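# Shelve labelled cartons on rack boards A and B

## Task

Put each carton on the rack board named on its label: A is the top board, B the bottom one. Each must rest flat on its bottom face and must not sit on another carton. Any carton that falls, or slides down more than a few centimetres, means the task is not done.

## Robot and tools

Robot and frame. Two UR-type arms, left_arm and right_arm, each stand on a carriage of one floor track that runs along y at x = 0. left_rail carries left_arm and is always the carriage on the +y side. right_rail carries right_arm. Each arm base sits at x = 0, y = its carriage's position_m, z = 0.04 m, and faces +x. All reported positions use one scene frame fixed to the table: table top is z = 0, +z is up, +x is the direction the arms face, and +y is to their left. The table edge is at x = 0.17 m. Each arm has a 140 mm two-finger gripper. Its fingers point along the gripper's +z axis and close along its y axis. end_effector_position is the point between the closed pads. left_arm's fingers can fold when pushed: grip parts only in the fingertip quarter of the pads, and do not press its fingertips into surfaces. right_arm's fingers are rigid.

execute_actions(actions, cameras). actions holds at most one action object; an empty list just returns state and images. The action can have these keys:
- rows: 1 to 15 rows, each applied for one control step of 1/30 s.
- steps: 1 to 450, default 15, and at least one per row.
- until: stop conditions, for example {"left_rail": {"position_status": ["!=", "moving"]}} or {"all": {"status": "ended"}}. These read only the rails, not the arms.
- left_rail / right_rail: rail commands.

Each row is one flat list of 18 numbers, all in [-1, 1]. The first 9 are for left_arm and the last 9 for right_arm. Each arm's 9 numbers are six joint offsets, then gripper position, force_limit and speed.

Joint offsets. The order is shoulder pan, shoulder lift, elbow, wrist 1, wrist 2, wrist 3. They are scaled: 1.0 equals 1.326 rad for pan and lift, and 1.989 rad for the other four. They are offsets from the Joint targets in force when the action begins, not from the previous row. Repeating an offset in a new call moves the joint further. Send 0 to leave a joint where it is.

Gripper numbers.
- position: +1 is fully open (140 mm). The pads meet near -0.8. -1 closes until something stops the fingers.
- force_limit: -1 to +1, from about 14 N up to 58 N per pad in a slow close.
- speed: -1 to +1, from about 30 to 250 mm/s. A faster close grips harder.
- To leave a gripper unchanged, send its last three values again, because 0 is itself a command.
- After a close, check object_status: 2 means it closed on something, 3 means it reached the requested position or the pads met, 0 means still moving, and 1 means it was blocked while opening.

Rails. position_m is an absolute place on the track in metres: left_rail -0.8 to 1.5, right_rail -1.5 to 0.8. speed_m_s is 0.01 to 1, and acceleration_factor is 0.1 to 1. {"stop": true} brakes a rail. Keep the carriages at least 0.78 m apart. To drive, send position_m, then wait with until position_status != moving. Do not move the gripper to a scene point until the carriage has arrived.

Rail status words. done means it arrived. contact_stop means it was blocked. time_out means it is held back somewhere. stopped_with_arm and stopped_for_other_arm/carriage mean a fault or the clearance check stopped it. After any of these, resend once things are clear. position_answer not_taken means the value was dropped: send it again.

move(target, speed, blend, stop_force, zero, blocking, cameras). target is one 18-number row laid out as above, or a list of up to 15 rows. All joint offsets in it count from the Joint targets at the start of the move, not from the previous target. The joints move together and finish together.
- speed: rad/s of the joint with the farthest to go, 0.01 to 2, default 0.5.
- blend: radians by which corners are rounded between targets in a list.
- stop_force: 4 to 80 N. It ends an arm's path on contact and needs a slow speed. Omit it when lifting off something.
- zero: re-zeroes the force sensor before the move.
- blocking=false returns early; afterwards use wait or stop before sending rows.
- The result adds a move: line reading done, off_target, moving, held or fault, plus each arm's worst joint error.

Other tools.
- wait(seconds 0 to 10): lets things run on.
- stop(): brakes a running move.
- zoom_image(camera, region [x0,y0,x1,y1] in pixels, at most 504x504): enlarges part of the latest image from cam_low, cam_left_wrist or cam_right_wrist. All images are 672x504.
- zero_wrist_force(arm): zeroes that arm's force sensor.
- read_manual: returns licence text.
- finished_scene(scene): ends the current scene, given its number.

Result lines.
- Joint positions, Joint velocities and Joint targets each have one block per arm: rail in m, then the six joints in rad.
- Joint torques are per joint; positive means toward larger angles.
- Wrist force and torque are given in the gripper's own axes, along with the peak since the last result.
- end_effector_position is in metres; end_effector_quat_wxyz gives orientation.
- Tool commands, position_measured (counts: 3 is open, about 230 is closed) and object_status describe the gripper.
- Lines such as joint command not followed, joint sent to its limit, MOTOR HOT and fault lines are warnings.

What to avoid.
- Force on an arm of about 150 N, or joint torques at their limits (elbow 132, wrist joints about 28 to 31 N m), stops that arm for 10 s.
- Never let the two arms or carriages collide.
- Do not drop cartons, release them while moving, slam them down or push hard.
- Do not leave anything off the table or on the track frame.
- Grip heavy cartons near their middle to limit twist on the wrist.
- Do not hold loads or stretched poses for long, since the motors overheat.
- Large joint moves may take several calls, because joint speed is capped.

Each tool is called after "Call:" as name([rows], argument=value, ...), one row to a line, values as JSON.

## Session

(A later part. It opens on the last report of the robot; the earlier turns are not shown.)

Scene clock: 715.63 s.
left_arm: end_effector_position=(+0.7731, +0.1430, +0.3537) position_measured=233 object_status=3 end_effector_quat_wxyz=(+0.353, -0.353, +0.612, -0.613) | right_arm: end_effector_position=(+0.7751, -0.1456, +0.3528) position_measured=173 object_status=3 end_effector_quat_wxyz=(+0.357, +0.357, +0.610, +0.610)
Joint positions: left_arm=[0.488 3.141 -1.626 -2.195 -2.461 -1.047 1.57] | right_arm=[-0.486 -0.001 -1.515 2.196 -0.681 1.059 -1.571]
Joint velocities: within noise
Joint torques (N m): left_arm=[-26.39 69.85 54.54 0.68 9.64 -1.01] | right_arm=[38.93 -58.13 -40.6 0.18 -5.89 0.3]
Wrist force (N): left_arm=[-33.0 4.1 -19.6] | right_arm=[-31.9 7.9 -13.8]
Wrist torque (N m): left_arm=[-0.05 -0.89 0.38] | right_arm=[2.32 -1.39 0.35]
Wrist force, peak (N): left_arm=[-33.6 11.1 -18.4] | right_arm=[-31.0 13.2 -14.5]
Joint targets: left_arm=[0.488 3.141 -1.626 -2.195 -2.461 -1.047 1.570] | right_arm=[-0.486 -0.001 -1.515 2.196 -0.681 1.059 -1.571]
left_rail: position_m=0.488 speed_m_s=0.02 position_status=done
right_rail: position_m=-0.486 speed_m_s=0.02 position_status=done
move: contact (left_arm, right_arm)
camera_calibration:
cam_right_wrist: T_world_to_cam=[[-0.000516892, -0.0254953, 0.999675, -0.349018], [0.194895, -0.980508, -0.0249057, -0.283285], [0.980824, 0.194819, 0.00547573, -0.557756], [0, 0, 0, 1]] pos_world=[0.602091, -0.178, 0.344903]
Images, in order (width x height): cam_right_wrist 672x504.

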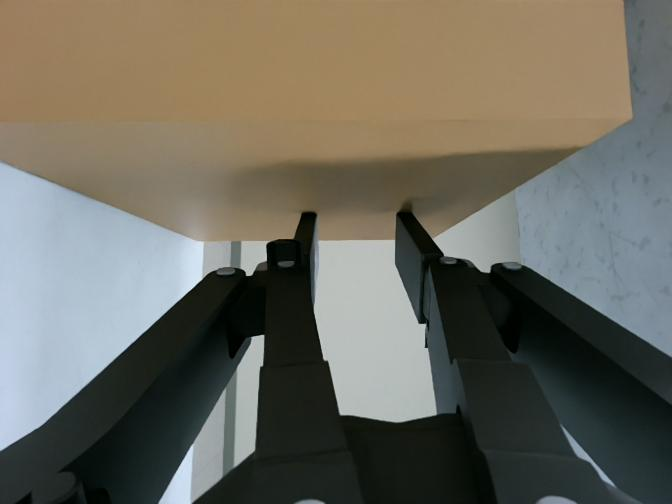

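Call:
execute_actions([
  {"right_rail":{"position_m":-0.511,"speed_m_s":0.03},"left_rail":{"position_m":0.508,"speed_m_s":0.03},"steps":90,"until":{"all":{"status":"ended"}}},
], cameras=["cam_right_wrist","cam_left_wrist"])

Call:
move([
  [0,0,0,0,0,0,-1,0,0,0,-0.1816,0.0820,0.0391,0,0,-0.35,0,0],
  [0,0,0,0,0,0,-1,0,0,0,-0.5601,0.0971,0.2763,0,0,-0.35,0,0],
], speed=0.4, blend=0.03, cameras=["cam_right_wrist","cam_left_wrist"])

Scene clock: 732.93 s.
left_arm: end_effector_position=(+0.7731, +0.1630, +0.3537) position_measured=233 object_status=3 end_effector_quat_wxyz=(+0.353, -0.353, +0.612, -0.613) | right_arm: end_effector_position=(+0.7751, -0.1706, +0.3528) position_measured=173 object_status=3 end_effector_quat_wxyz=(+0.357, +0.357, +0.610, +0.610)
Joint positions: left_arm=[0.508 3.141 -1.626 -2.195 -2.461 -1.047 1.57] | right_arm=[-0.511 -0.001 -1.515 2.196 -0.681 1.059 -1.571]
Joint velocities: within noise
Joint torques (N m): left_arm=[10.86 63.58 47.18 5.49 -1.57 -1.16] | right_arm=[-18.51 -51.57 -39.56 -4.29 2.89 0.53]
Wrist force (N): left_arm=[-0.6 1.9 -0.1] | right_arm=[-1.7 9.1 0.6]
Wrist torque (N m): left_arm=[0.03 0.16 0.36] | right_arm=[2.20 0.23 0.06]
Wrist force, peak (N): left_arm=[-33.5 2.8 -19.9] | right_arm=[-31.9 8.9 -14.2]
Joint targets: left_arm=[0.508 3.141 -1.626 -2.195 -2.461 -1.047 1.570] | right_arm=[-0.511 -0.001 -1.515 2.196 -0.681 1.059 -1.571]
Tool commands: left_gripper/position=-1.0 left_gripper/force_limit=+0.0 left_gripper/speed=+0.0 right_gripper/position=-0.35 right_gripper/force_limit=+0.0 right_gripper/speed=+0.0
left_rail: position_m=0.508 speed_m_s=0.03 position_status=done
right_rail: position_m=-0.511 speed_m_s=0.03 position_status=done
camera_calibration:
cam_left_wrist: T_world_to_cam=[[-0.0139807, 0.0103448, -0.999849, 0.371795], [0.178529, 0.983905, 0.00768352, -0.30495], [0.983835, -0.178395, -0.0156025, -0.543185], [0, 0, 0, 1]] pos_world=[0.594045, 0.199294, 0.365606]
cam_right_wrist: T_world_to_cam=[[-0.00053455, -0.0254953, 0.999675, -0.349657], [0.194913, -0.980504, -0.0249021, -0.307831], [0.98082, 0.194836, 0.00549348, -0.552874], [0, 0, 0, 1]] pos_world=[0.602084, -0.203025, 0.344914]
Images, in order (width x height): cam_left_wrist 672x504, cam_right_wrist 672x504.

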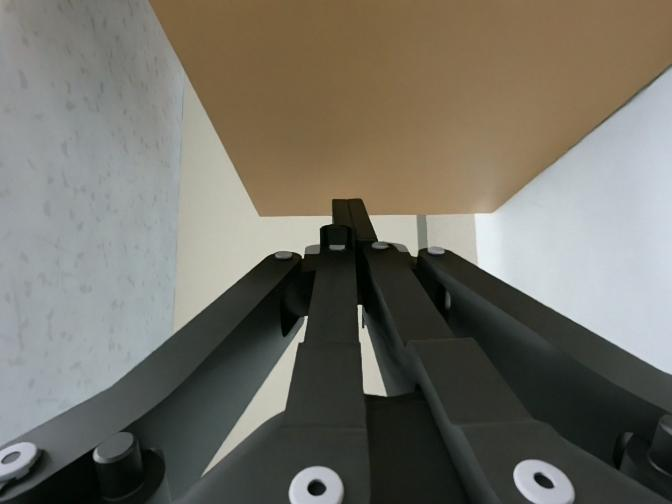

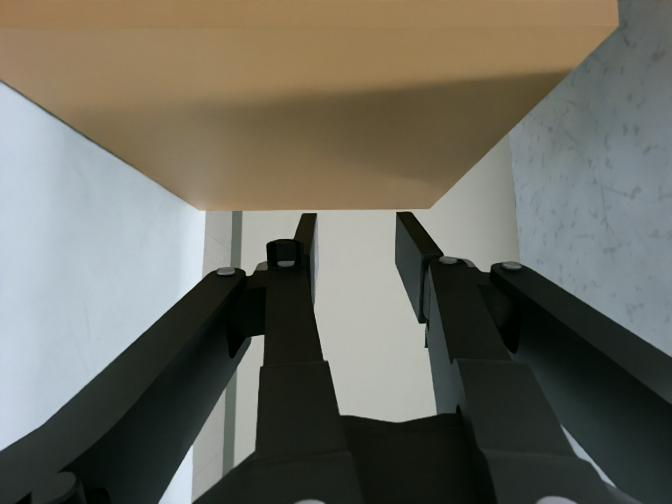

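Scene clock: 736.00 s.
left_arm: end_effector_position=(+0.7731, +0.1629, +0.3537) position_measured=233 object_status=3 end_effector_quat_wxyz=(+0.353, -0.353, +0.612, -0.613) | right_arm: end_effector_position=(+0.4752, -0.1704, +0.4995) position_measured=173 object_status=3 end_effector_quat_wxyz=(+0.357, +0.357, +0.610, +0.610)
Joint positions: left_arm=[0.508 3.141 -1.626 -2.195 -2.461 -1.047 1.57] | right_arm=[-0.511 -0.001 -2.258 2.39 -0.132 1.059 -1.571]
Joint velocities: within noise
Joint torques (N m): left_arm=[12.33 47.8 31.57 5.22 -1.8 -1.34] | right_arm=[6 -1.09 -36.6 0.49 2.72 0.42]
Wrist force (N): left_arm=[-0.7 1.5 -0.2] | right_arm=[-1.5 9.3 0.5]
Wrist torque (N m): left_arm=[-0.03 0.20 0.36] | right_arm=[2.27 0.21 0.00]
Wrist force, peak (N): left_arm=[-1.1 1.9 -0.2] | right_arm=[-2.0 9.5 0.8]
Joint targets: left_arm=[0.508 3.141 -1.626 -2.195 -2.461 -1.047 1.570] | right_arm=[-0.511 -0.001 -2.258 2.390 -0.132 1.059 -1.571]
left_rail: position_m=0.508 speed_m_s=0.03 position_status=done
right_rail: position_m=-0.511 speed_m_s=0.03 position_status=done
move: done; blend cut to 0 rad at target 1
camera_calibration:
cam_left_wrist: T_world_to_cam=[[-0.0139873, 0.0103442, -0.999849, 0.371796], [0.178501, 0.98391, 0.00768217, -0.304867], [0.98384, -0.178366, -0.0156087, -0.54321], [0, 0, 0, 1]] pos_world=[0.594051, 0.199225, 0.365603]
cam_right_wrist: T_world_to_cam=[[-0.000489555, -0.0254955, 0.999675, -0.496462], [0.194912, -0.980504, -0.0249111, -0.245467], [0.980821, 0.194837, 0.0054494, -0.2595], [0, 0, 0, 1]] pos_world=[0.302125, -0.202779, 0.4916]
Images, in order (width x height): cam_left_wrist 672x504, cam_right_wrist 672x504.

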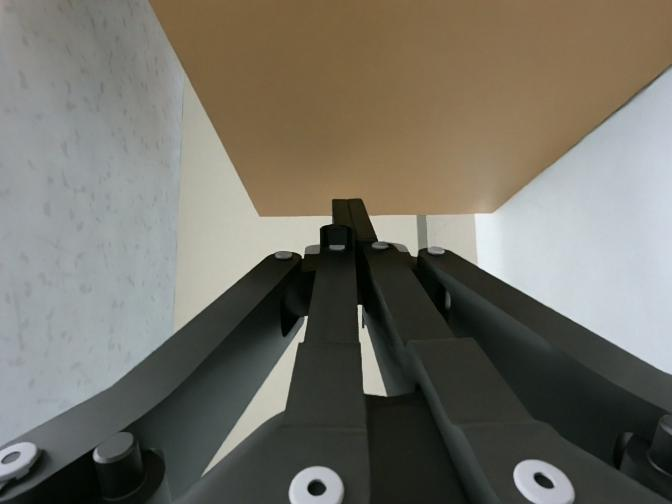

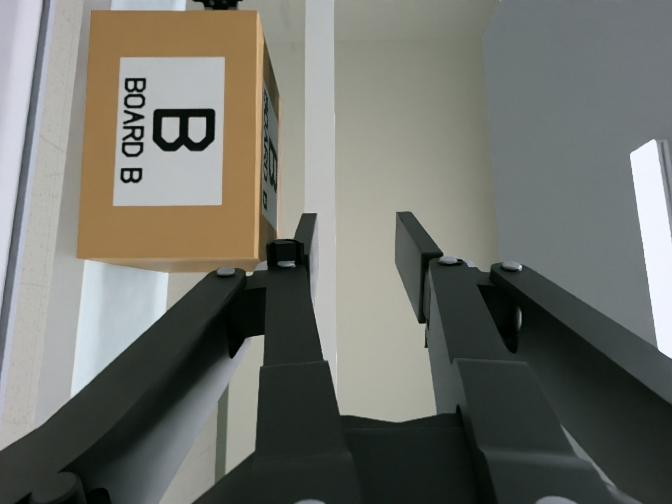

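Call:
execute_actions([
  {"right_rail":{"position_m":-0.95,"speed_m_s":0.3},"steps":120,"until":{"right_rail":{"position_status":["!=","moving"]}}},
], cameras=[])

Call:
execute_actions([
  {"left_rail":{"position_m":0.3,"speed_m_s":0.06,"acceleration_factor":0.2},"steps":200,"until":{"left_rail":{"position_status":["!=","moving"]}}},
], cameras=["cam_right_wrist","cam_left_wrist"])

Scene clock: 747.47 s.
left_arm: end_effector_position=(+0.7731, +0.1629, +0.3537) position_measured=233 object_status=3 end_effector_quat_wxyz=(+0.353, -0.353, +0.612, -0.613) | right_arm: end_effector_position=(+0.4751, -0.6093, +0.4995) position_measured=173 object_status=3 end_effector_quat_wxyz=(+0.357, +0.357, +0.610, +0.610) end_effector_velocity=(-0.001, +0.000, +0.000) end_effector_angular_velocity=(+0.000, +0.000, +0.003)
Joint positions: left_arm=[0.508 3.141 -1.626 -2.195 -2.461 -1.047 1.57] | right_arm=[-0.95 -0.001 -2.258 2.39 -0.132 1.059 -1.571]
Joint velocities: left_arm=[within noise] | right_arm=[-0.001 0.001 -0.001 0 0.001 -0.002 0]
Joint torques (N m): left_arm=[11.3 28.52 32.85 4.97 -1.94 -0.88] | right_arm=[-12.26 -0.59 -46.49 -0.59 2.9 0.31]
Wrist force (N): left_arm=[-0.6 1.4 -0.3] | right_arm=[-1.6 9.7 0.3]
Wrist torque (N m): left_arm=[-0.04 0.17 0.36] | right_arm=[2.36 0.23 0.00]
Wrist force, peak (N): left_arm=[-0.7 2.2 -0.1] | right_arm=[-1.6 9.7 0.3]
Joint targets: left_arm=[0.508 3.141 -1.626 -2.195 -2.461 -1.047 1.570] | right_arm=[-0.950 -0.001 -2.258 2.390 -0.132 1.059 -1.571]
Tool commands: left_gripper/position=-1.0 left_gripper/force_limit=+0.0 left_gripper/speed=+0.0 right_gripper/position=-0.35 right_gripper/force_limit=+0.0 right_gripper/speed=+0.0
left_rail: position_m=0.508 speed_m_s=0.03 position_status=done
right_rail: position_m=-0.950 speed_m_s=0.30 position_status=done
No camera images: "cameras" was empty.

Scene clock: 751.60 s.
left_arm: end_effector_position=(+0.7731, -0.0450, +0.3537) position_measured=233 object_status=3 end_effector_quat_wxyz=(+0.353, -0.353, +0.612, -0.613) | right_arm: end_effector_position=(+0.4751, -0.6094, +0.4995) position_measured=173 object_status=3 end_effector_quat_wxyz=(+0.357, +0.357, +0.610, +0.610)
Joint positions: left_arm=[0.3 3.141 -1.626 -2.195 -2.461 -1.047 1.57] | right_arm=[-0.95 -0.001 -2.258 2.39 -0.132 1.059 -1.571]
Joint velocities: within noise
Joint torques (N m): left_arm=[-16.09 35.06 34.12 5.34 4.8 -0.85] | right_arm=[-9.59 2.16 -50.39 -1.64 2.85 0.43]
Wrist force (N): left_arm=[-6.1 3.7 -2.3] | right_arm=[-1.6 9.3 0.4]
Wrist torque (N m): left_arm=[0.02 0.00 0.38] | right_arm=[2.27 0.22 0.00]
Wrist force, peak (N): left_arm=[-10.0 0.8 -3.7] | right_arm=[-1.6 9.6 0.4]
Joint targets: left_arm=[0.300 3.141 -1.626 -2.195 -2.461 -1.047 1.570] | right_arm=[-0.950 -0.001 -2.258 2.390 -0.132 1.059 -1.571]
Tool commands: left_gripper/position=-1.0 left_gripper/force_limit=+0.0 left_gripper/speed=+0.0 right_gripper/position=-0.35 right_gripper/force_limit=+0.0 right_gripper/speed=+0.0
left_rail: position_m=0.300 speed_m_s=0.06 position_status=done
right_rail: position_m=-0.950 speed_m_s=0.30 position_status=done
camera_calibration:
cam_left_wrist: T_world_to_cam=[[-0.014017, 0.0103446, -0.999848, 0.373947], [0.178512, 0.983908, 0.00767708, -0.100257], [0.983838, -0.178377, -0.015638, -0.580284], [0, 0, 0, 1]] pos_world=[0.594044, -0.00873419, 0.365586]
cam_right_wrist: T_world_to_cam=[[-0.000524353, -0.0254953, 0.999675, -0.50768], [0.194893, -0.980508, -0.0249042, -0.675869], [0.980824, 0.194817, 0.00548299, -0.173935], [0, 0, 0, 1]] pos_world=[0.302056, -0.641753, 0.491637]
Images, in order (width x height): cam_left_wrist 672x504, cam_right_wrist 672x504.

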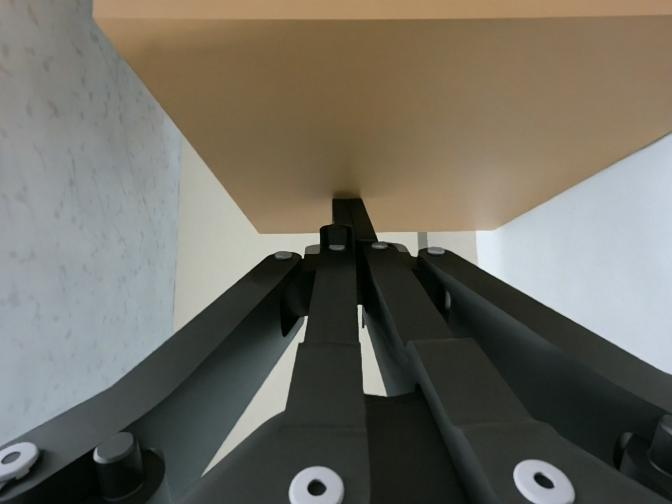

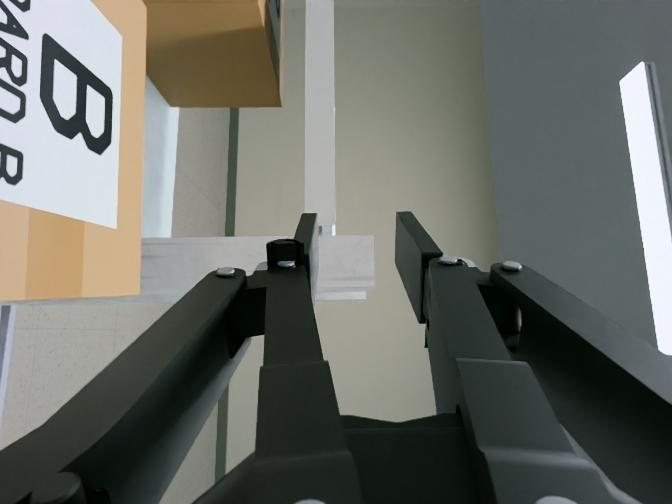

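Call:
execute_actions([
  {"left_rail":{"position_m":0.115,"speed_m_s":0.06,"acceleration_factor":0.2},"steps":200,"until":{"left_rail":{"position_status":["!=","moving"]}}},
], cameras=["cam_low"])

Scene clock: 786.53 s.
left_arm: end_effector_position=(+0.7731, -0.2300, +0.3537) position_measured=233 object_status=3 end_effector_quat_wxyz=(+0.353, -0.353, +0.612, -0.613) | right_arm: end_effector_position=(+0.4751, -0.6094, +0.4995) position_measured=173 object_status=3 end_effector_quat_wxyz=(+0.357, +0.357, +0.610, +0.610)
Joint positions: left_arm=[0.115 3.141 -1.626 -2.195 -2.461 -1.047 1.57] | right_arm=[-0.95 -0.001 -2.258 2.39 -0.132 1.059 -1.571]
Joint velocities: within noise
Joint torques (N m): left_arm=[-1.95 45.82 37.42 5.16 0.38 -1.05] | right_arm=[-2.18 3.08 -49.49 -3.31 2.91 0.21]
Wrist force (N): left_arm=[-6.4 2.3 -2.1] | right_arm=[-1.7 9.2 0.5]
Wrist torque (N m): left_arm=[0.04 0.00 0.36] | right_arm=[2.25 0.24 0.00]
Wrist force, peak (N): left_arm=[-7.1 3.3 -2.9] | right_arm=[-1.8 9.6 0.2]
Joint targets: left_arm=[0.115 3.141 -1.626 -2.195 -2.461 -1.047 1.570] | right_arm=[-0.950 -0.001 -2.258 2.390 -0.132 1.059 -1.571]
Tool commands: left_gripper/position=-1.0 left_gripper/force_limit=+0.0 left_gripper/speed=+0.0 right_gripper/position=-0.35 right_gripper/force_limit=+0.0 right_gripper/speed=+0.0
left_rail: position_m=0.115 speed_m_s=0.06 position_status=done
right_rail: position_m=-0.950 speed_m_s=0.30 position_status=done
Images, in order (width x height): cam_low 672x504.

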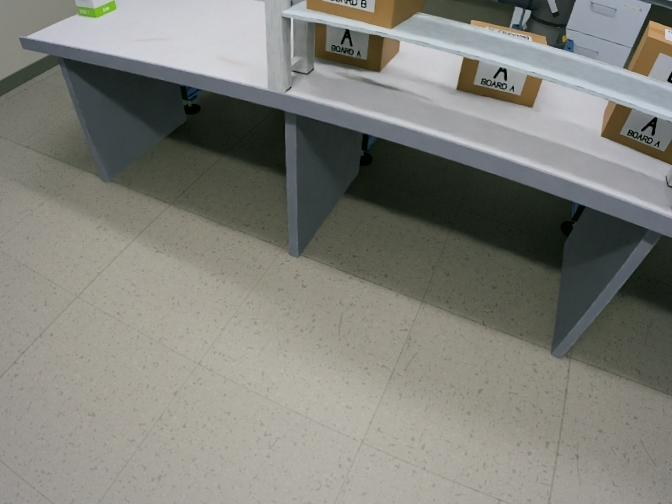

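Call:
execute_actions([
  {"left_rail":{"position_m":0.14},"steps":60,"until":{"left_rail":{"position_status":["!=","moving"]}}},
], cameras=["cam_left_wrist"])

Call:
move([
  [0,0.0238,0.0114,-0.0279,0,0,-1,0,0,0,0,0,0,0,0,-0.35,0,0],
  [0,0.1811,-0.0825,-0.0389,0,0,-1,0,0,0,0,0,0,0,0,-0.35,0,0],
  [0,0.3759,-0.1619,-0.0893,0,0,-1,0,0,0,0,0,0,0,0,-0.35,0,0],
  [0,0.5597,-0.0976,-0.2761,0,0,-1,0,0,0,0,0,0,0,0,-0.35,0,0],
], speed=0.4, blend=0.03, cameras=["cam_left_wrist","cam_right_wrist"])

Scene clock: 798.40 s.
left_arm: end_effector_position=(+0.7731, -0.2051, +0.3537) position_measured=233 object_status=3 end_effector_quat_wxyz=(+0.353, -0.353, +0.612, -0.613) | right_arm: end_effector_position=(+0.4751, -0.6094, +0.4995) position_measured=173 object_status=3 end_effector_quat_wxyz=(+0.357, +0.357, +0.610, +0.610)
Joint positions: left_arm=[0.14 3.141 -1.626 -2.195 -2.461 -1.047 1.57] | right_arm=[-0.95 -0.001 -2.258 2.39 -0.132 1.059 -1.571]
Joint velocities: within noise
Joint torques (N m): left_arm=[6.44 57.01 38.37 4.97 -0.26 -0.55] | right_arm=[2.9 3.37 -48.87 -4.33 2.93 0.29]
Wrist force (N): left_arm=[-0.5 1.4 -0.1] | right_arm=[-1.7 9.1 0.5]
Wrist torque (N m): left_arm=[-0.05 0.14 0.36] | right_arm=[2.23 0.25 0.01]
Wrist force, peak (N): left_arm=[-7.6 2.0 -2.1] | right_arm=[-1.8 9.6 0.3]
Joint targets: left_arm=[0.140 3.141 -1.626 -2.195 -2.461 -1.047 1.570] | right_arm=[-0.950 -0.001 -2.258 2.390 -0.132 1.059 -1.571]
Tool commands: left_gripper/position=-1.0 left_gripper/force_limit=+0.0 left_gripper/speed=+0.0 right_gripper/position=-0.35 right_gripper/force_limit=+0.0 right_gripper/speed=+0.0
left_rail: position_m=0.140 speed_m_s=0.06 position_status=done
right_rail: position_m=-0.950 speed_m_s=0.30 position_status=done
camera_calibration:
cam_left_wrist: T_world_to_cam=[[-0.0140171, 0.0103443, -0.999848, 0.375603], [0.178504, 0.983909, 0.00767687, 0.0572462], [0.983839, -0.178369, -0.015638, -0.608839], [0, 0, 0, 1]] pos_world=[0.594046, -0.168808, 0.365586]
Images, in order (width x height): cam_left_wrist 672x504.

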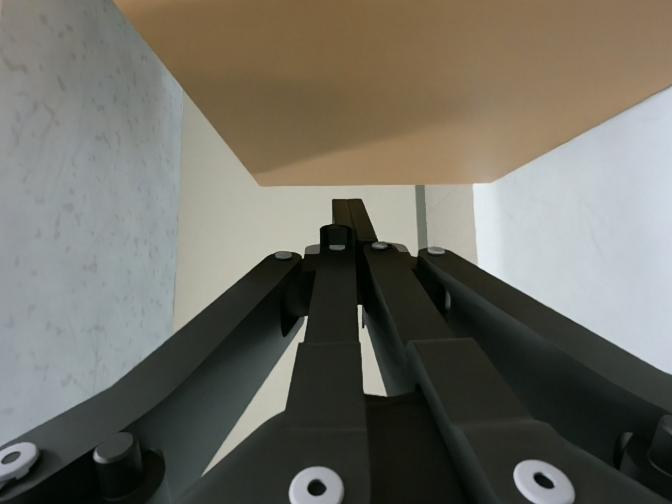

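Scene clock: 801.97 s.
left_arm: end_effector_position=(+0.4727, -0.2048, +0.4994) position_measured=233 object_status=3 end_effector_quat_wxyz=(+0.353, -0.354, +0.612, -0.613) | right_arm: end_effector_position=(+0.4751, -0.6094, +0.4995) position_measured=173 object_status=3 end_effector_quat_wxyz=(+0.357, +0.357, +0.610, +0.610)
Joint positions: left_arm=[0.14 3.141 -0.884 -2.39 -3.01 -1.047 1.57] | right_arm=[-0.95 -0.001 -2.258 2.39 -0.132 1.059 -1.571]
Joint velocities: within noise
Joint torques (N m): left_arm=[8.02 9.33 63.28 0.05 -0.15 -0.85] | right_arm=[4.65 3.79 -47.77 -5.25 2.9 0.54]
Wrist force (N): left_arm=[-1.0 2.2 -0.2] | right_arm=[-1.9 9.0 0.3]
Wrist torque (N m): left_arm=[0.10 0.26 0.36] | right_arm=[2.22 0.28 0.00]
Wrist force, peak (N): left_arm=[-0.6 3.5 -1.5] | right_arm=[-1.8 9.6 0.3]
Joint targets: left_arm=[0.140 3.141 -0.884 -2.389 -3.010 -1.047 1.570] | right_arm=[-0.950 -0.001 -2.258 2.390 -0.132 1.059 -1.571]
left_rail: position_m=0.140 speed_m_s=0.06 position_status=done
right_rail: position_m=-0.950 speed_m_s=0.30 position_status=done
move: done; blend cut to 0 rad at target 1
camera_calibration:
cam_left_wrist: T_world_to_cam=[[-0.0151679, 0.0103454, -0.999831, 0.51762], [0.178512, 0.983909, 0.00747256, 0.109564], [0.983821, -0.178368, -0.0167706, -0.310447], [0, 0, 0, 1]] pos_world=[0.293717, -0.16853, 0.511508]
cam_right_wrist: T_world_to_cam=[[-0.000524285, -0.0254954, 0.999675, -0.50768], [0.194893, -0.980508, -0.0249044, -0.675869], [0.980824, 0.194817, 0.00548296, -0.173935], [0, 0, 0, 1]] pos_world=[0.302056, -0.641753, 0.491637]
Images, in order (width x height): cam_left_wrist 672x504, cam_right_wrist 672x504.

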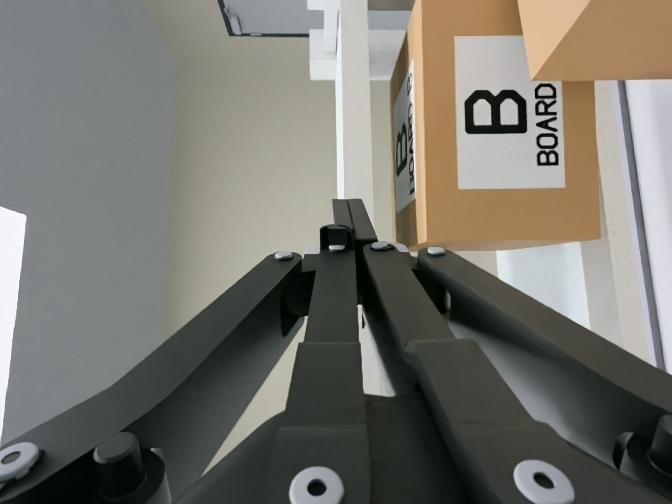

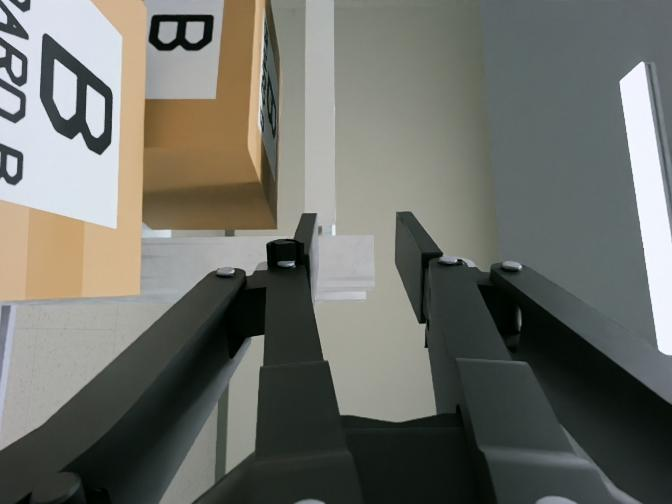

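Call:
execute_actions([
  {"left_rail":{"position_m":1.0,"speed_m_s":0.35,"acceleration_factor":0.4},"steps":160,"until":{"left_rail":{"position_status":["!=","moving"]}}},
], cameras=[])

Call:
execute_actions([
  {"right_rail":{"position_m":-0.05,"speed_m_s":0.35,"acceleration_factor":0.4},"steps":200,"until":{"right_rail":{"position_status":["!=","moving"]}}},
], cameras=["cam_left_wrist","cam_right_wrist"])

Call:
move(target=[0,-0.2143,-0.1680,0.3109,0,0,-1,0,0,0,0.2143,0.1680,-0.3109,0,0,-0.35,0,0], speed=0.3, stop_force=15, cameras=["cam_left_wrist","cam_right_wrist"])

Call:
zero_wrist_force(arm="left_arm")

Call:
zero_wrist_force(arm="right_arm")

Call:
execute_actions([
  {"left_rail":{"position_m":0.976,"speed_m_s":0.03,"acceleration_factor":0.2},"right_rail":{"position_m":-0.002,"speed_m_s":0.03,"acceleration_factor":0.2},"steps":100,"until":{"all":{"status":"ended"}}},
], cameras=["cam_left_wrist","cam_right_wrist"])

Scene clock: 819.20 s.
left_arm: end_effector_position=(+0.4727, +0.6551, +0.4995) position_measured=233 object_status=3 end_effector_quat_wxyz=(+0.353, -0.354, +0.612, -0.613) end_effector_velocity=(+0.000, +0.001, +0.000) end_effector_angular_velocity=(+0.000, +0.000, +0.000) | right_arm: end_effector_position=(+0.4751, -0.6094, +0.4995) position_measured=173 object_status=3 end_effector_quat_wxyz=(+0.357, +0.357, +0.610, +0.610)
Joint positions: left_arm=[1 3.141 -0.884 -2.389 -3.01 -1.047 1.57] | right_arm=[-0.95 -0.001 -2.258 2.39 -0.132 1.059 -1.571]
Joint velocities: left_arm=[0.001 0 0 0 0 -0.001 0] | right_arm=[within noise]
Joint torques (N m): left_arm=[9.24 13.82 51.92 2.01 -0.59 -0.4] | right_arm=[10.02 5.11 -46.81 -5.53 2.83 0.28]
Wrist force (N): left_arm=[-0.7 1.7 0.0] | right_arm=[-1.6 9.1 0.4]
Wrist torque (N m): left_arm=[0.01 0.18 0.35] | right_arm=[2.22 0.22 0.00]
Wrist force, peak (N): left_arm=[-1.4 2.2 -0.4] | right_arm=[-1.9 9.6 0.5]
Joint targets: left_arm=[1.000 3.141 -0.884 -2.389 -3.010 -1.047 1.570] | right_arm=[-0.950 -0.001 -2.258 2.390 -0.132 1.059 -1.571]
Tool commands: left_gripper/position=-1.0 left_gripper/force_limit=+0.0 left_gripper/speed=+0.0 right_gripper/position=-0.35 right_gripper/force_limit=+0.0 right_gripper/speed=+0.0
left_rail: position_m=1.000 speed_m_s=0.35 position_status=done
right_rail: position_m=-0.950 speed_m_s=0.30 position_status=done
No camera images: "cameras" was empty.

Scene clock: 823.33 s.
left_arm: end_effector_position=(+0.4727, +0.6552, +0.4995) position_measured=233 object_status=3 end_effector_quat_wxyz=(+0.353, -0.354, +0.612, -0.613) | right_arm: end_effector_position=(+0.4751, +0.2906, +0.4995) position_measured=173 object_status=3 end_effector_quat_wxyz=(+0.357, +0.357, +0.610, +0.610) end_effector_velocity=(+0.000, +0.001, +0.000) end_effector_angular_velocity=(-0.001, +0.000, +0.001)
Joint positions: left_arm=[1 3.141 -0.884 -2.389 -3.01 -1.047 1.57] | right_arm=[-0.05 -0.001 -2.258 2.39 -0.132 1.059 -1.571]
Joint velocities: left_arm=[within noise] | right_arm=[0.001 0.002 0.001 0 0 0 -0.001]
Joint torques (N m): left_arm=[9.45 10.27 45.39 2.89 -0.21 -0.47] | right_arm=[9.59 6.33 -45.62 -5.51 2.78 0.32]
Wrist force (N): left_arm=[-0.8 1.8 0.0] | right_arm=[-1.6 9.4 0.5]
Wrist torque (N m): left_arm=[0.03 0.21 0.36] | right_arm=[2.31 0.22 0.00]
Wrist force, peak (N): left_arm=[-1.0 2.1 -0.2] | right_arm=[-1.6 9.7 0.3]
Joint targets: left_arm=[1.000 3.141 -0.884 -2.389 -3.010 -1.047 1.570] | right_arm=[-0.050 -0.001 -2.258 2.390 -0.132 1.059 -1.571]
Tool commands: left_gripper/position=-1.0 left_gripper/force_limit=+0.0 left_gripper/speed=+0.0 right_gripper/position=-0.35 right_gripper/force_limit=+0.0 right_gripper/speed=+0.0
left_rail: position_m=1.000 speed_m_s=0.35 position_status=done
right_rail: position_m=-0.050 speed_m_s=0.35 position_status=done
camera_calibration:
cam_left_wrist: T_world_to_cam=[[-0.0151345, 0.0103454, -0.999832, 0.508782], [0.178509, 0.98391, 0.00747857, -0.736594], [0.983822, -0.178366, -0.0167377, -0.157025], [0, 0, 0, 1]] pos_world=[0.293673, 0.69147, 0.511577]
cam_right_wrist: T_world_to_cam=[[-0.000526247, -0.0254955, 0.999675, -0.484735], [0.194896, -0.980508, -0.0249041, 0.206545], [0.980824, 0.194819, 0.00548495, -0.349263], [0, 0, 0, 1]] pos_world=[0.302056, 0.258203, 0.491637]
Images, in order (width x height): cam_left_wrist 672x504, cam_right_wrist 672x504.

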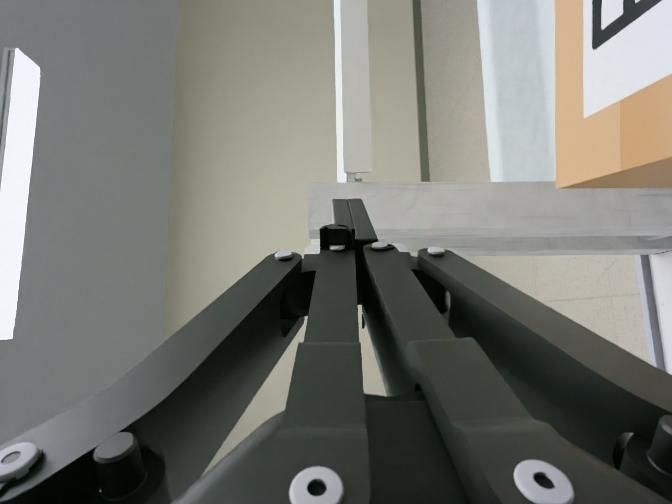

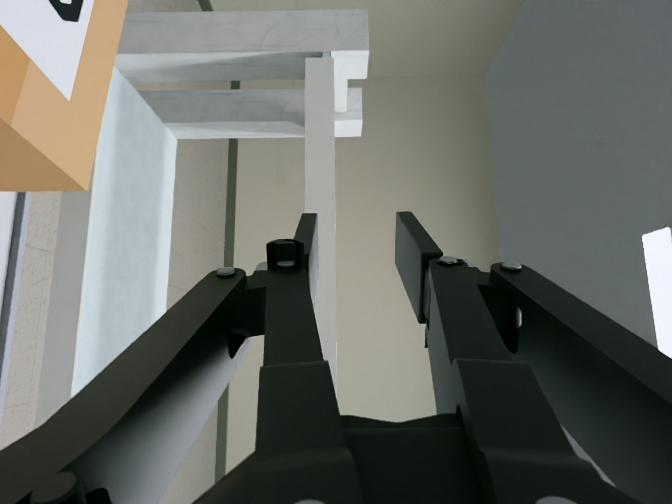

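Scene clock: 826.50 s.
left_arm: end_effector_position=(+0.4727, +0.6552, +0.2749) position_measured=233 object_status=3 end_effector_quat_wxyz=(+0.353, -0.354, +0.612, -0.613) | right_arm: end_effector_position=(+0.4751, +0.2906, +0.2750) position_measured=173 object_status=3 end_effector_quat_wxyz=(+0.357, +0.357, +0.610, +0.610)
Joint positions: left_arm=[1 3.141 -1.168 -2.724 -2.392 -1.047 1.57] | right_arm=[-0.05 -0.001 -1.974 2.724 -0.75 1.059 -1.571]
Joint velocities: within noise
Joint torques (N m): left_arm=[10.79 -20.73 29.58 6.14 -0.41 -0.59] | right_arm=[9.98 11.01 -25.19 -6.52 2.87 0.37]
Wrist force (N): left_arm=[-1.1 2.1 -0.1] | right_arm=[-2.0 8.9 1.0]
Wrist torque (N m): left_arm=[0.10 0.29 0.37] | right_arm=[2.22 0.32 -0.02]
Wrist force, peak (N): left_arm=[-0.5 3.3 -0.6] | right_arm=[-1.3 10.6 -0.2]
Joint targets: left_arm=[1.000 3.141 -1.168 -2.724 -2.392 -1.047 1.570] | right_arm=[-0.050 -0.001 -1.974 2.724 -0.750 1.059 -1.571]
left_rail: position_m=1.000 speed_m_s=0.35 position_status=done
right_rail: position_m=-0.050 speed_m_s=0.35 position_status=done
move: done
camera_calibration:
cam_left_wrist: T_world_to_cam=[[-0.0150727, 0.0103452, -0.999833, 0.284234], [0.178509, 0.98391, 0.00748941, -0.73492], [0.983823, -0.178366, -0.0166769, -0.160814], [0, 0, 0, 1]] pos_world=[0.293687, 0.69147, 0.287008]
cam_right_wrist: T_world_to_cam=[[-0.000590586, -0.0254955, 0.999675, -0.260235], [0.194897, -0.980508, -0.0248915, 0.200993], [0.980823, 0.194819, 0.00554807, -0.348095], [0, 0, 0, 1]] pos_world=[0.302093, 0.258256, 0.267085]
Images, in order (width x height): cam_left_wrist 672x504, cam_right_wrist 672x504.

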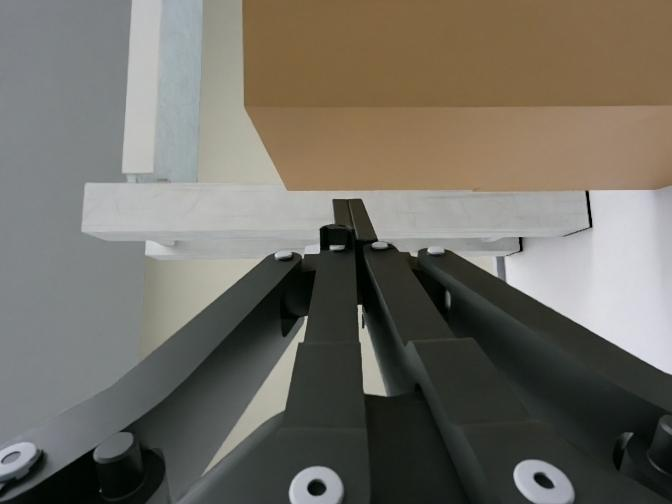

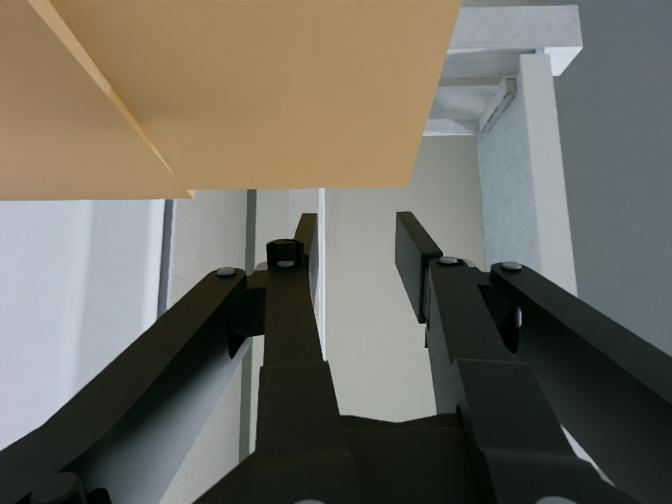

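Wrist force sensor zeroed.

Wrist force sensor zeroed.

Scene clock: 828.53 s.
left_arm: end_effector_position=(+0.4727, +0.6312, +0.2749) position_measured=233 object_status=3 end_effector_quat_wxyz=(+0.353, -0.354, +0.612, -0.613) | right_arm: end_effector_position=(+0.4751, +0.3386, +0.2750) position_measured=173 object_status=3 end_effector_quat_wxyz=(+0.357, +0.357, +0.610, +0.610)
Joint positions: left_arm=[0.976 3.141 -1.168 -2.724 -2.392 -1.047 1.57] | right_arm=[-0.002 -0.001 -1.974 2.724 -0.75 1.059 -1.571]
Joint velocities: within noise
Joint torques (N m): left_arm=[7.16 -19.56 32.35 5.16 0.13 -0.92] | right_arm=[9 11.16 -28.55 -5.54 2.78 0.11]
Wrist force (N, zeroed by zero_wrist_force): left_arm=[0.3 -0.2 0.1] | right_arm=[0.3 -0.1 0.0]
Wrist torque (N m, zeroed by zero_wrist_force): left_arm=[-0.02 -0.08 0.01] | right_arm=[-0.03 -0.06 0.00]
Wrist force, peak (N, zeroed by zero_wrist_force): left_arm=[0.6 -0.2 0.0] | right_arm=[0.5 0.2 0.4]
Joint targets: left_arm=[0.976 3.141 -1.168 -2.724 -2.392 -1.047 1.570] | right_arm=[-0.002 -0.001 -1.974 2.724 -0.750 1.059 -1.571]
Tool commands: left_gripper/position=-1.0 left_gripper/force_limit=+0.0 left_gripper/speed=+0.0 right_gripper/position=-0.35 right_gripper/force_limit=+0.0 right_gripper/speed=+0.0
left_rail: position_m=0.976 speed_m_s=0.03 position_status=done
right_rail: position_m=-0.002 speed_m_s=0.03 position_status=done
camera_calibration:
cam_left_wrist: T_world_to_cam=[[-0.0150737, 0.0103452, -0.999833, 0.284482], [0.178509, 0.98391, 0.00748923, -0.711299], [0.983823, -0.178366, -0.0166778, -0.165096], [0, 0, 0, 1]] pos_world=[0.293687, 0.667463, 0.287008]
cam_right_wrist: T_world_to_cam=[[-0.000590179, -0.0254952, 0.999675, -0.259013], [0.194898, -0.980508, -0.0248913, 0.248023], [0.980823, 0.194819, 0.00554763, -0.357439], [0, 0, 0, 1]] pos_world=[0.302093, 0.30622, 0.267085]
Images, in order (width x height): cam_left_wrist 672x504, cam_right_wrist 672x504.

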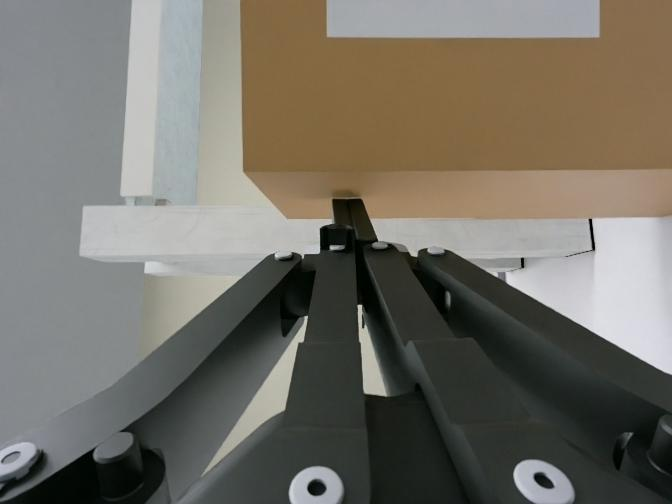

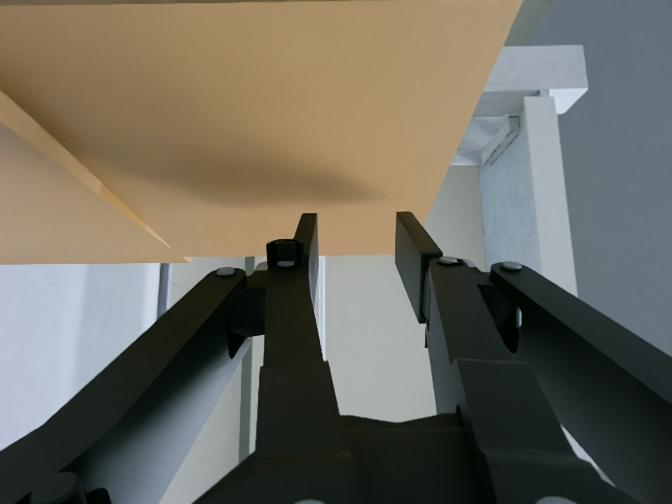

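Call:
execute_actions([
  {"left_rail":{"position_m":0.972},"right_rail":{"position_m":0.002},"steps":100,"until":{"all":{"status":"ended"}}},
], cameras=[])

Call:
execute_actions([
  {"left_rail":{"position_m":0.971},"right_rail":{"position_m":0.004},"steps":100,"until":{"all":{"status":"ended"}}},
], cameras=[])

Scene clock: 833.40 s.
left_arm: end_effector_position=(+0.4727, +0.6272, +0.2749) position_measured=233 object_status=3 end_effector_quat_wxyz=(+0.353, -0.354, +0.612, -0.613) | right_arm: end_effector_position=(+0.4751, +0.3426, +0.2750) position_measured=173 object_status=3 end_effector_quat_wxyz=(+0.357, +0.357, +0.610, +0.610)
Joint positions: left_arm=[0.972 3.141 -1.168 -2.724 -2.392 -1.047 1.57] | right_arm=[0.002 -0.001 -1.974 2.724 -0.75 1.059 -1.571]
Joint velocities: within noise
Joint torques (N m): left_arm=[6.89 -17.57 36.8 3.67 -0.31 -0.74] | right_arm=[8.24 11.02 -35.4 -3.83 2.8 0.28]
Wrist force (N, zeroed by zero_wrist_force): left_arm=[-3.8 -1.0 -3.1] | right_arm=[0.2 -0.3 -0.2]
Wrist torque (N m, zeroed by zero_wrist_force): left_arm=[-0.03 -0.13 0.00] | right_arm=[-0.08 -0.05 0.00]
Wrist force, peak (N, zeroed by zero_wrist_force): left_arm=[-4.2 -1.1 -3.1] | right_arm=[0.2 -0.4 0.2]
Joint targets: left_arm=[0.972 3.141 -1.168 -2.724 -2.392 -1.047 1.570] | right_arm=[0.002 -0.001 -1.974 2.724 -0.750 1.059 -1.571]
Tool commands: left_gripper/position=-1.0 left_gripper/force_limit=+0.0 left_gripper/speed=+0.0 right_gripper/position=-0.35 right_gripper/force_limit=+0.0 right_gripper/speed=+0.0
left_rail: position_m=0.972 speed_m_s=0.03 position_status=done
right_rail: position_m=0.002 speed_m_s=0.03 position_status=done
No camera images: "cameras" was empty.

Scene clock: 833.87 s.
left_arm: end_effector_position=(+0.4727, +0.6262, +0.2749) position_measured=233 object_status=3 end_effector_quat_wxyz=(+0.353, -0.354, +0.612, -0.613) | right_arm: end_effector_position=(+0.4752, +0.3446, +0.2750) position_measured=173 object_status=3 end_effector_quat_wxyz=(+0.358, +0.357, +0.610, +0.610)
Joint positions: left_arm=[0.971 3.141 -1.168 -2.724 -2.392 -1.047 1.57] | right_arm=[0.004 -0.001 -1.974 2.724 -0.75 1.059 -1.571]
Joint velocities: within noise
Joint torques (N m): left_arm=[5.29 -19.16 38.82 3.02 0.96 -1.07] | right_arm=[9.58 10.6 -36.06 -3.48 -2.25 0.37]
Wrist force (N, zeroed by zero_wrist_force): left_arm=[-9.9 -0.7 -7.6] | right_arm=[-14.0 0.4 -10.2]
Wrist torque (N m, zeroed by zero_wrist_force): left_arm=[0.02 -0.39 -0.01] | right_arm=[-0.15 -0.31 0.12]
Wrist force, peak (N, zeroed by zero_wrist_force): left_arm=[-10.1 -1.1 -8.0] | right_arm=[-14.0 0.4 -10.2]
Joint targets: left_arm=[0.971 3.141 -1.168 -2.724 -2.392 -1.047 1.570] | right_arm=[0.004 -0.001 -1.974 2.724 -0.750 1.059 -1.571]
Tool commands: left_gripper/position=-1.0 left_gripper/force_limit=+0.0 left_gripper/speed=+0.0 right_gripper/position=-0.35 right_gripper/force_limit=+0.0 right_gripper/speed=+0.0
left_rail: position_m=0.971 speed_m_s=0.03 position_status=done
right_rail: position_m=0.004 speed_m_s=0.03 position_status=done
No camera images: "cameras" was empty.

Call:
execute_actions([
  {"left_rail":{"position_m":0.970},"right_rail":{"position_m":0.005},"steps":100,"until":{"all":{"status":"ended"}}},
], cameras=[])

Call:
execute_actions([
  {"left_rail":{"position_m":0.969},"steps":100,"until":{"all":{"status":"ended"}}},
], cameras=[])

Scene clock: 840.27 s.
left_arm: end_effector_position=(+0.4727, +0.6252, +0.2749) position_measured=233 object_status=3 end_effector_quat_wxyz=(+0.353, -0.354, +0.612, -0.613) | right_arm: end_effector_position=(+0.4751, +0.3456, +0.2750) position_measured=173 object_status=3 end_effector_quat_wxyz=(+0.357, +0.357, +0.610, +0.610)
Joint positions: left_arm=[0.97 3.141 -1.168 -2.724 -2.392 -1.047 1.57] | right_arm=[0.005 -0.001 -1.974 2.724 -0.75 1.059 -1.571]
Joint velocities: within noise
Joint torques (N m): left_arm=[-11.45 -17.07 45.82 1.7 6.71 -0.62] | right_arm=[8.61 10.1 -39.39 -2.09 -8.99 0.26]
Wrist force (N, zeroed by zero_wrist_force): left_arm=[-23.3 -4.2 -19.1] | right_arm=[-26.5 1.6 -16.6]
Wrist torque (N m, zeroed by zero_wrist_force): left_arm=[0.16 -0.73 -0.06] | right_arm=[-0.12 -0.58 0.19]
Wrist force, peak (N, zeroed by zero_wrist_force): left_arm=[-23.3 -4.2 -19.1] | right_arm=[-26.3 2.5 -16.8]
Joint targets: left_arm=[0.970 3.141 -1.168 -2.724 -2.392 -1.047 1.570] | right_arm=[0.005 -0.001 -1.974 2.724 -0.750 1.059 -1.571]
Tool commands: left_gripper/position=-1.0 left_gripper/force_limit=+0.0 left_gripper/speed=+0.0 right_gripper/position=-0.35 right_gripper/force_limit=+0.0 right_gripper/speed=+0.0
left_rail: position_m=0.970 speed_m_s=0.03 position_status=done
right_rail: position_m=0.005 speed_m_s=0.03 position_status=done
No camera images: "cameras" was empty.

Scene clock: 840.67 s.
left_arm: end_effector_position=(+0.4727, +0.6242, +0.2749) position_measured=233 object_status=3 end_effector_quat_wxyz=(+0.353, -0.354, +0.612, -0.613) | right_arm: end_effector_position=(+0.4751, +0.3456, +0.2750) position_measured=173 object_status=3 end_effector_quat_wxyz=(+0.357, +0.357, +0.610, +0.610)
Joint positions: left_arm=[0.969 3.141 -1.168 -2.724 -2.392 -1.047 1.57] | right_arm=[0.005 -0.001 -1.974 2.724 -0.75 1.059 -1.571]
Joint velocities: within noise
Joint torques (N m): left_arm=[-13.45 -17.24 44.36 1.56 6.6 -0.82] | right_arm=[8.53 9.82 -38.38 -1.78 -8.85 0.17]
Wrist force (N, zeroed by zero_wrist_force): left_arm=[-33.0 -1.1 -21.6] | right_arm=[-31.6 0.1 -16.5]
Wrist torque (N m, zeroed by zero_wrist_force): left_arm=[-0.06 -1.10 0.00] | right_arm=[-0.07 -0.68 0.13]
Wrist force, peak (N, zeroed by zero_wrist_force): left_arm=[-33.0 -1.1 -21.6] | right_arm=[-31.7 -0.3 -16.7]
Joint targets: left_arm=[0.969 3.141 -1.168 -2.724 -2.392 -1.047 1.570] | right_arm=[0.005 -0.001 -1.974 2.724 -0.750 1.059 -1.571]
Tool commands: left_gripper/position=-1.0 left_gripper/force_limit=+0.0 left_gripper/speed=+0.0 right_gripper/position=-0.35 right_gripper/force_limit=+0.0 right_gripper/speed=+0.0
left_rail: position_m=0.969 speed_m_s=0.03 position_status=done
right_rail: position_m=0.005 speed_m_s=0.03 position_status=done
No camera images: "cameras" was empty.

Call:
execute_actions([
  {"left_rail":{"position_m":0.968},"right_rail":{"position_m":0.006},"steps":100,"until":{"all":{"status":"ended"}}},
], cameras=[])

Scene clock: 843.87 s.
left_arm: end_effector_position=(+0.4727, +0.6233, +0.2749) position_measured=233 object_status=3 end_effector_quat_wxyz=(+0.353, -0.354, +0.612, -0.613) | right_arm: end_effector_position=(+0.4751, +0.3466, +0.2750) position_measured=173 object_status=3 end_effector_quat_wxyz=(+0.357, +0.357, +0.610, +0.610)
Joint positions: left_arm=[0.968 3.141 -1.168 -2.724 -2.392 -1.047 1.57] | right_arm=[0.006 -0.001 -1.974 2.724 -0.75 1.059 -1.571]
Joint velocities: within noise
Joint torques (N m): left_arm=[-30.08 -16.49 49.98 0.48 10 -0.62] | right_arm=[10.71 8.56 -30.54 -0.26 -8.84 0.22]
Wrist force (N, zeroed by zero_wrist_force): left_arm=[-45.1 -3.0 -29.9] | right_arm=[-46.0 1.1 -25.6]
Wrist torque (N m, zeroed by zero_wrist_force): left_arm=[0.02 -1.47 -0.02] | right_arm=[-0.10 -1.03 0.18]
Wrist force, peak (N, zeroed by zero_wrist_force): left_arm=[-45.1 -3.0 -29.9] | right_arm=[-46.0 1.1 -25.6]
Joint targets: left_arm=[0.968 3.141 -1.168 -2.724 -2.392 -1.047 1.570] | right_arm=[0.006 -0.001 -1.974 2.724 -0.750 1.059 -1.571]
Tool commands: left_gripper/position=-1.0 left_gripper/force_limit=+0.0 left_gripper/speed=+0.0 right_gripper/position=-0.35 right_gripper/force_limit=+0.0 right_gripper/speed=+0.0
left_rail: position_m=0.968 speed_m_s=0.03 position_status=done
right_rail: position_m=0.006 speed_m_s=0.03 position_status=done
No camera images: "cameras" was empty.

Call:
move([
  [0,0.0866,0.0326,-0.0904,0,0,-1,0,0,0,-0.0866,-0.0326,0.0904,0,0,-0.35,0,0],
  [0,0.1496,0.0715,-0.1712,0,0,-1,0,0,0,-0.1496,-0.0715,0.1712,0,0,-0.35,0,0],
], speed=0.15, blend=0.03, cameras=["cam_left_wrist","cam_right_wrist"])

Scene clock: 862.03 s.
left_arm: end_effector_position=(+0.4724, +0.6232, +0.3786) position_measured=233 object_status=3 end_effector_quat_wxyz=(+0.353, -0.354, +0.612, -0.613) | right_arm: end_effector_position=(+0.4749, +0.3466, +0.3786) position_measured=173 object_status=3 end_effector_quat_wxyz=(+0.357, +0.357, +0.610, +0.610)
Joint positions: left_arm=[0.968 3.141 -0.97 -2.581 -2.732 -1.047 1.57] | right_arm=[0.006 -0.001 -2.172 2.582 -0.41 1.059 -1.571]
Joint velocities: within noise
Joint torques (N m): left_arm=[-37.19 20.03 69.06 1.74 24.53 -0.79] | right_arm=[22.46 -6.53 -53.83 -1.13 -8.85 0.1]
Wrist force (N, zeroed by zero_wrist_force): left_arm=[-45.7 9.5 -26.1] | right_arm=[-47.4 -7.5 -24.6]
Wrist torque (N m, zeroed by zero_wrist_force): left_arm=[-0.29 -1.53 0.11] | right_arm=[0.30 -1.08 0.22]
Wrist force, peak (N, zeroed by zero_wrist_force): left_arm=[-45.9 -3.1 -30.8] | right_arm=[-47.9 -7.4 -24.4]
Joint targets: left_arm=[0.968 3.141 -0.970 -2.581 -2.732 -1.047 1.570] | right_arm=[0.006 -0.001 -2.172 2.581 -0.409 1.059 -1.571]
left_rail: position_m=0.968 speed_m_s=0.03 position_status=done
right_rail: position_m=0.006 speed_m_s=0.03 position_status=done
move: done
camera_calibration:
cam_left_wrist: T_world_to_cam=[[-0.0150236, 0.0103453, -0.999834, 0.388145], [0.178509, 0.98391, 0.00749828, -0.704161], [0.983824, -0.178366, -0.0166286, -0.164563], [0, 0, 0, 1]] pos_world=[0.293431, 0.659463, 0.390624]
cam_right_wrist: T_world_to_cam=[[-0.000641593, -0.0254955, 0.999675, -0.362367], [0.194893, -0.980509, -0.0248816, 0.258528], [0.980824, 0.194813, 0.00559798, -0.35934], [0, 0, 0, 1]] pos_world=[0.301832, 0.314255, 0.370693]
Images, in order (width x height): cam_left_wrist 672x504, cam_right_wrist 672x504.

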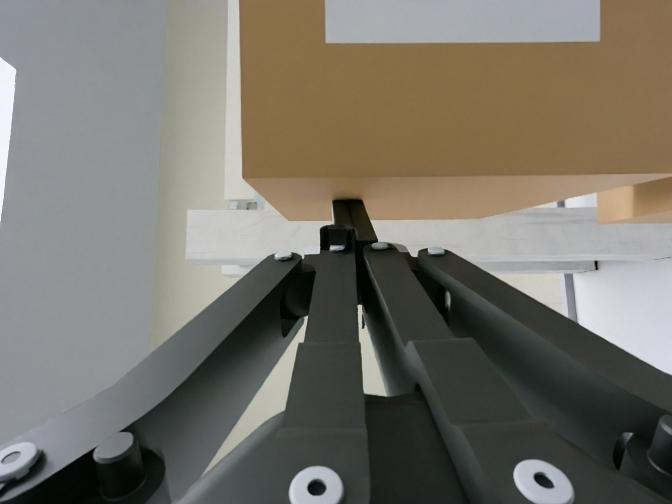

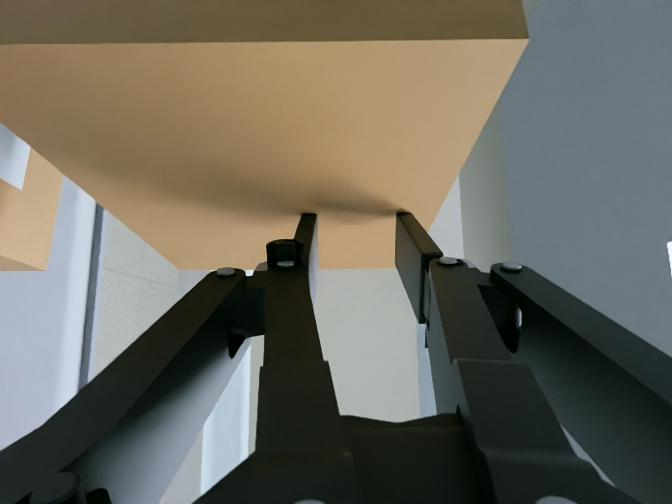

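Call:
execute_actions([
  {"left_rail":{"position_m":0.74,"speed_m_s":0.06,"acceleration_factor":0.1},"right_rail":{"position_m":-0.222,"speed_m_s":0.06,"acceleration_factor":0.1},"steps":200,"until":{"all":{"status":"ended"}}},
], cameras=["cam_low"])

Scene clock: 874.57 s.
left_arm: end_effector_position=(+0.4724, +0.3952, +0.3786) position_measured=233 object_status=3 end_effector_quat_wxyz=(+0.353, -0.354, +0.612, -0.613) | right_arm: end_effector_position=(+0.4749, +0.1187, +0.3787) position_measured=173 object_status=3 end_effector_quat_wxyz=(+0.357, +0.357, +0.610, +0.610)
Joint positions: left_arm=[0.74 3.141 -0.97 -2.581 -2.732 -1.047 1.57] | right_arm=[-0.222 -0.001 -2.172 2.581 -0.409 1.059 -1.571]
Joint velocities: within noise
Joint torques (N m): left_arm=[-35.21 18.89 55.17 3.69 23.85 -0.97] | right_arm=[35.88 -6.06 -39.37 -2.82 -9.02 0.04]
Wrist force (N, zeroed by zero_wrist_force): left_arm=[-44.4 8.7 -26.1] | right_arm=[-46.2 -6.8 -23.9]
Wrist torque (N m, zeroed by zero_wrist_force): left_arm=[-0.34 -1.50 0.12] | right_arm=[0.29 -1.05 0.23]
Wrist force, peak (N, zeroed by zero_wrist_force): left_arm=[-50.8 10.2 -28.8] | right_arm=[-52.2 -7.9 -26.3]
Joint targets: left_arm=[0.740 3.141 -0.970 -2.581 -2.732 -1.047 1.570] | right_arm=[-0.222 -0.001 -2.172 2.581 -0.409 1.059 -1.571]
Tool commands: left_gripper/position=-1.0 left_gripper/force_limit=+0.0 left_gripper/speed=+0.0 right_gripper/position=-0.35 right_gripper/force_limit=+0.0 right_gripper/speed=+0.0
left_rail: position_m=0.740 speed_m_s=0.06 position_status=done
right_rail: position_m=-0.222 speed_m_s=0.06 position_status=done
Images, in order (width x height): cam_low 672x504.

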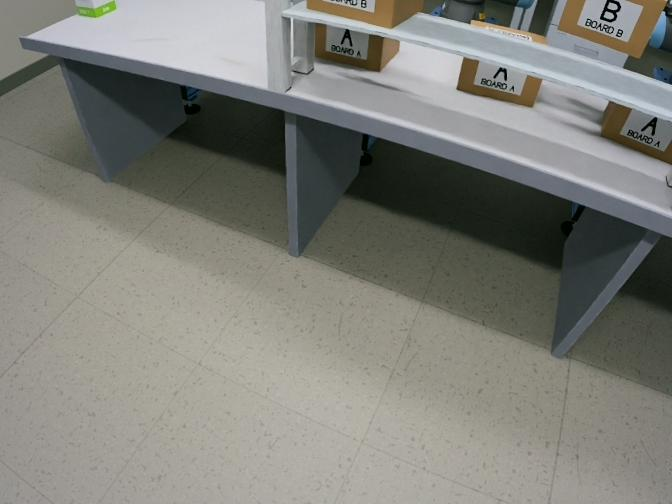

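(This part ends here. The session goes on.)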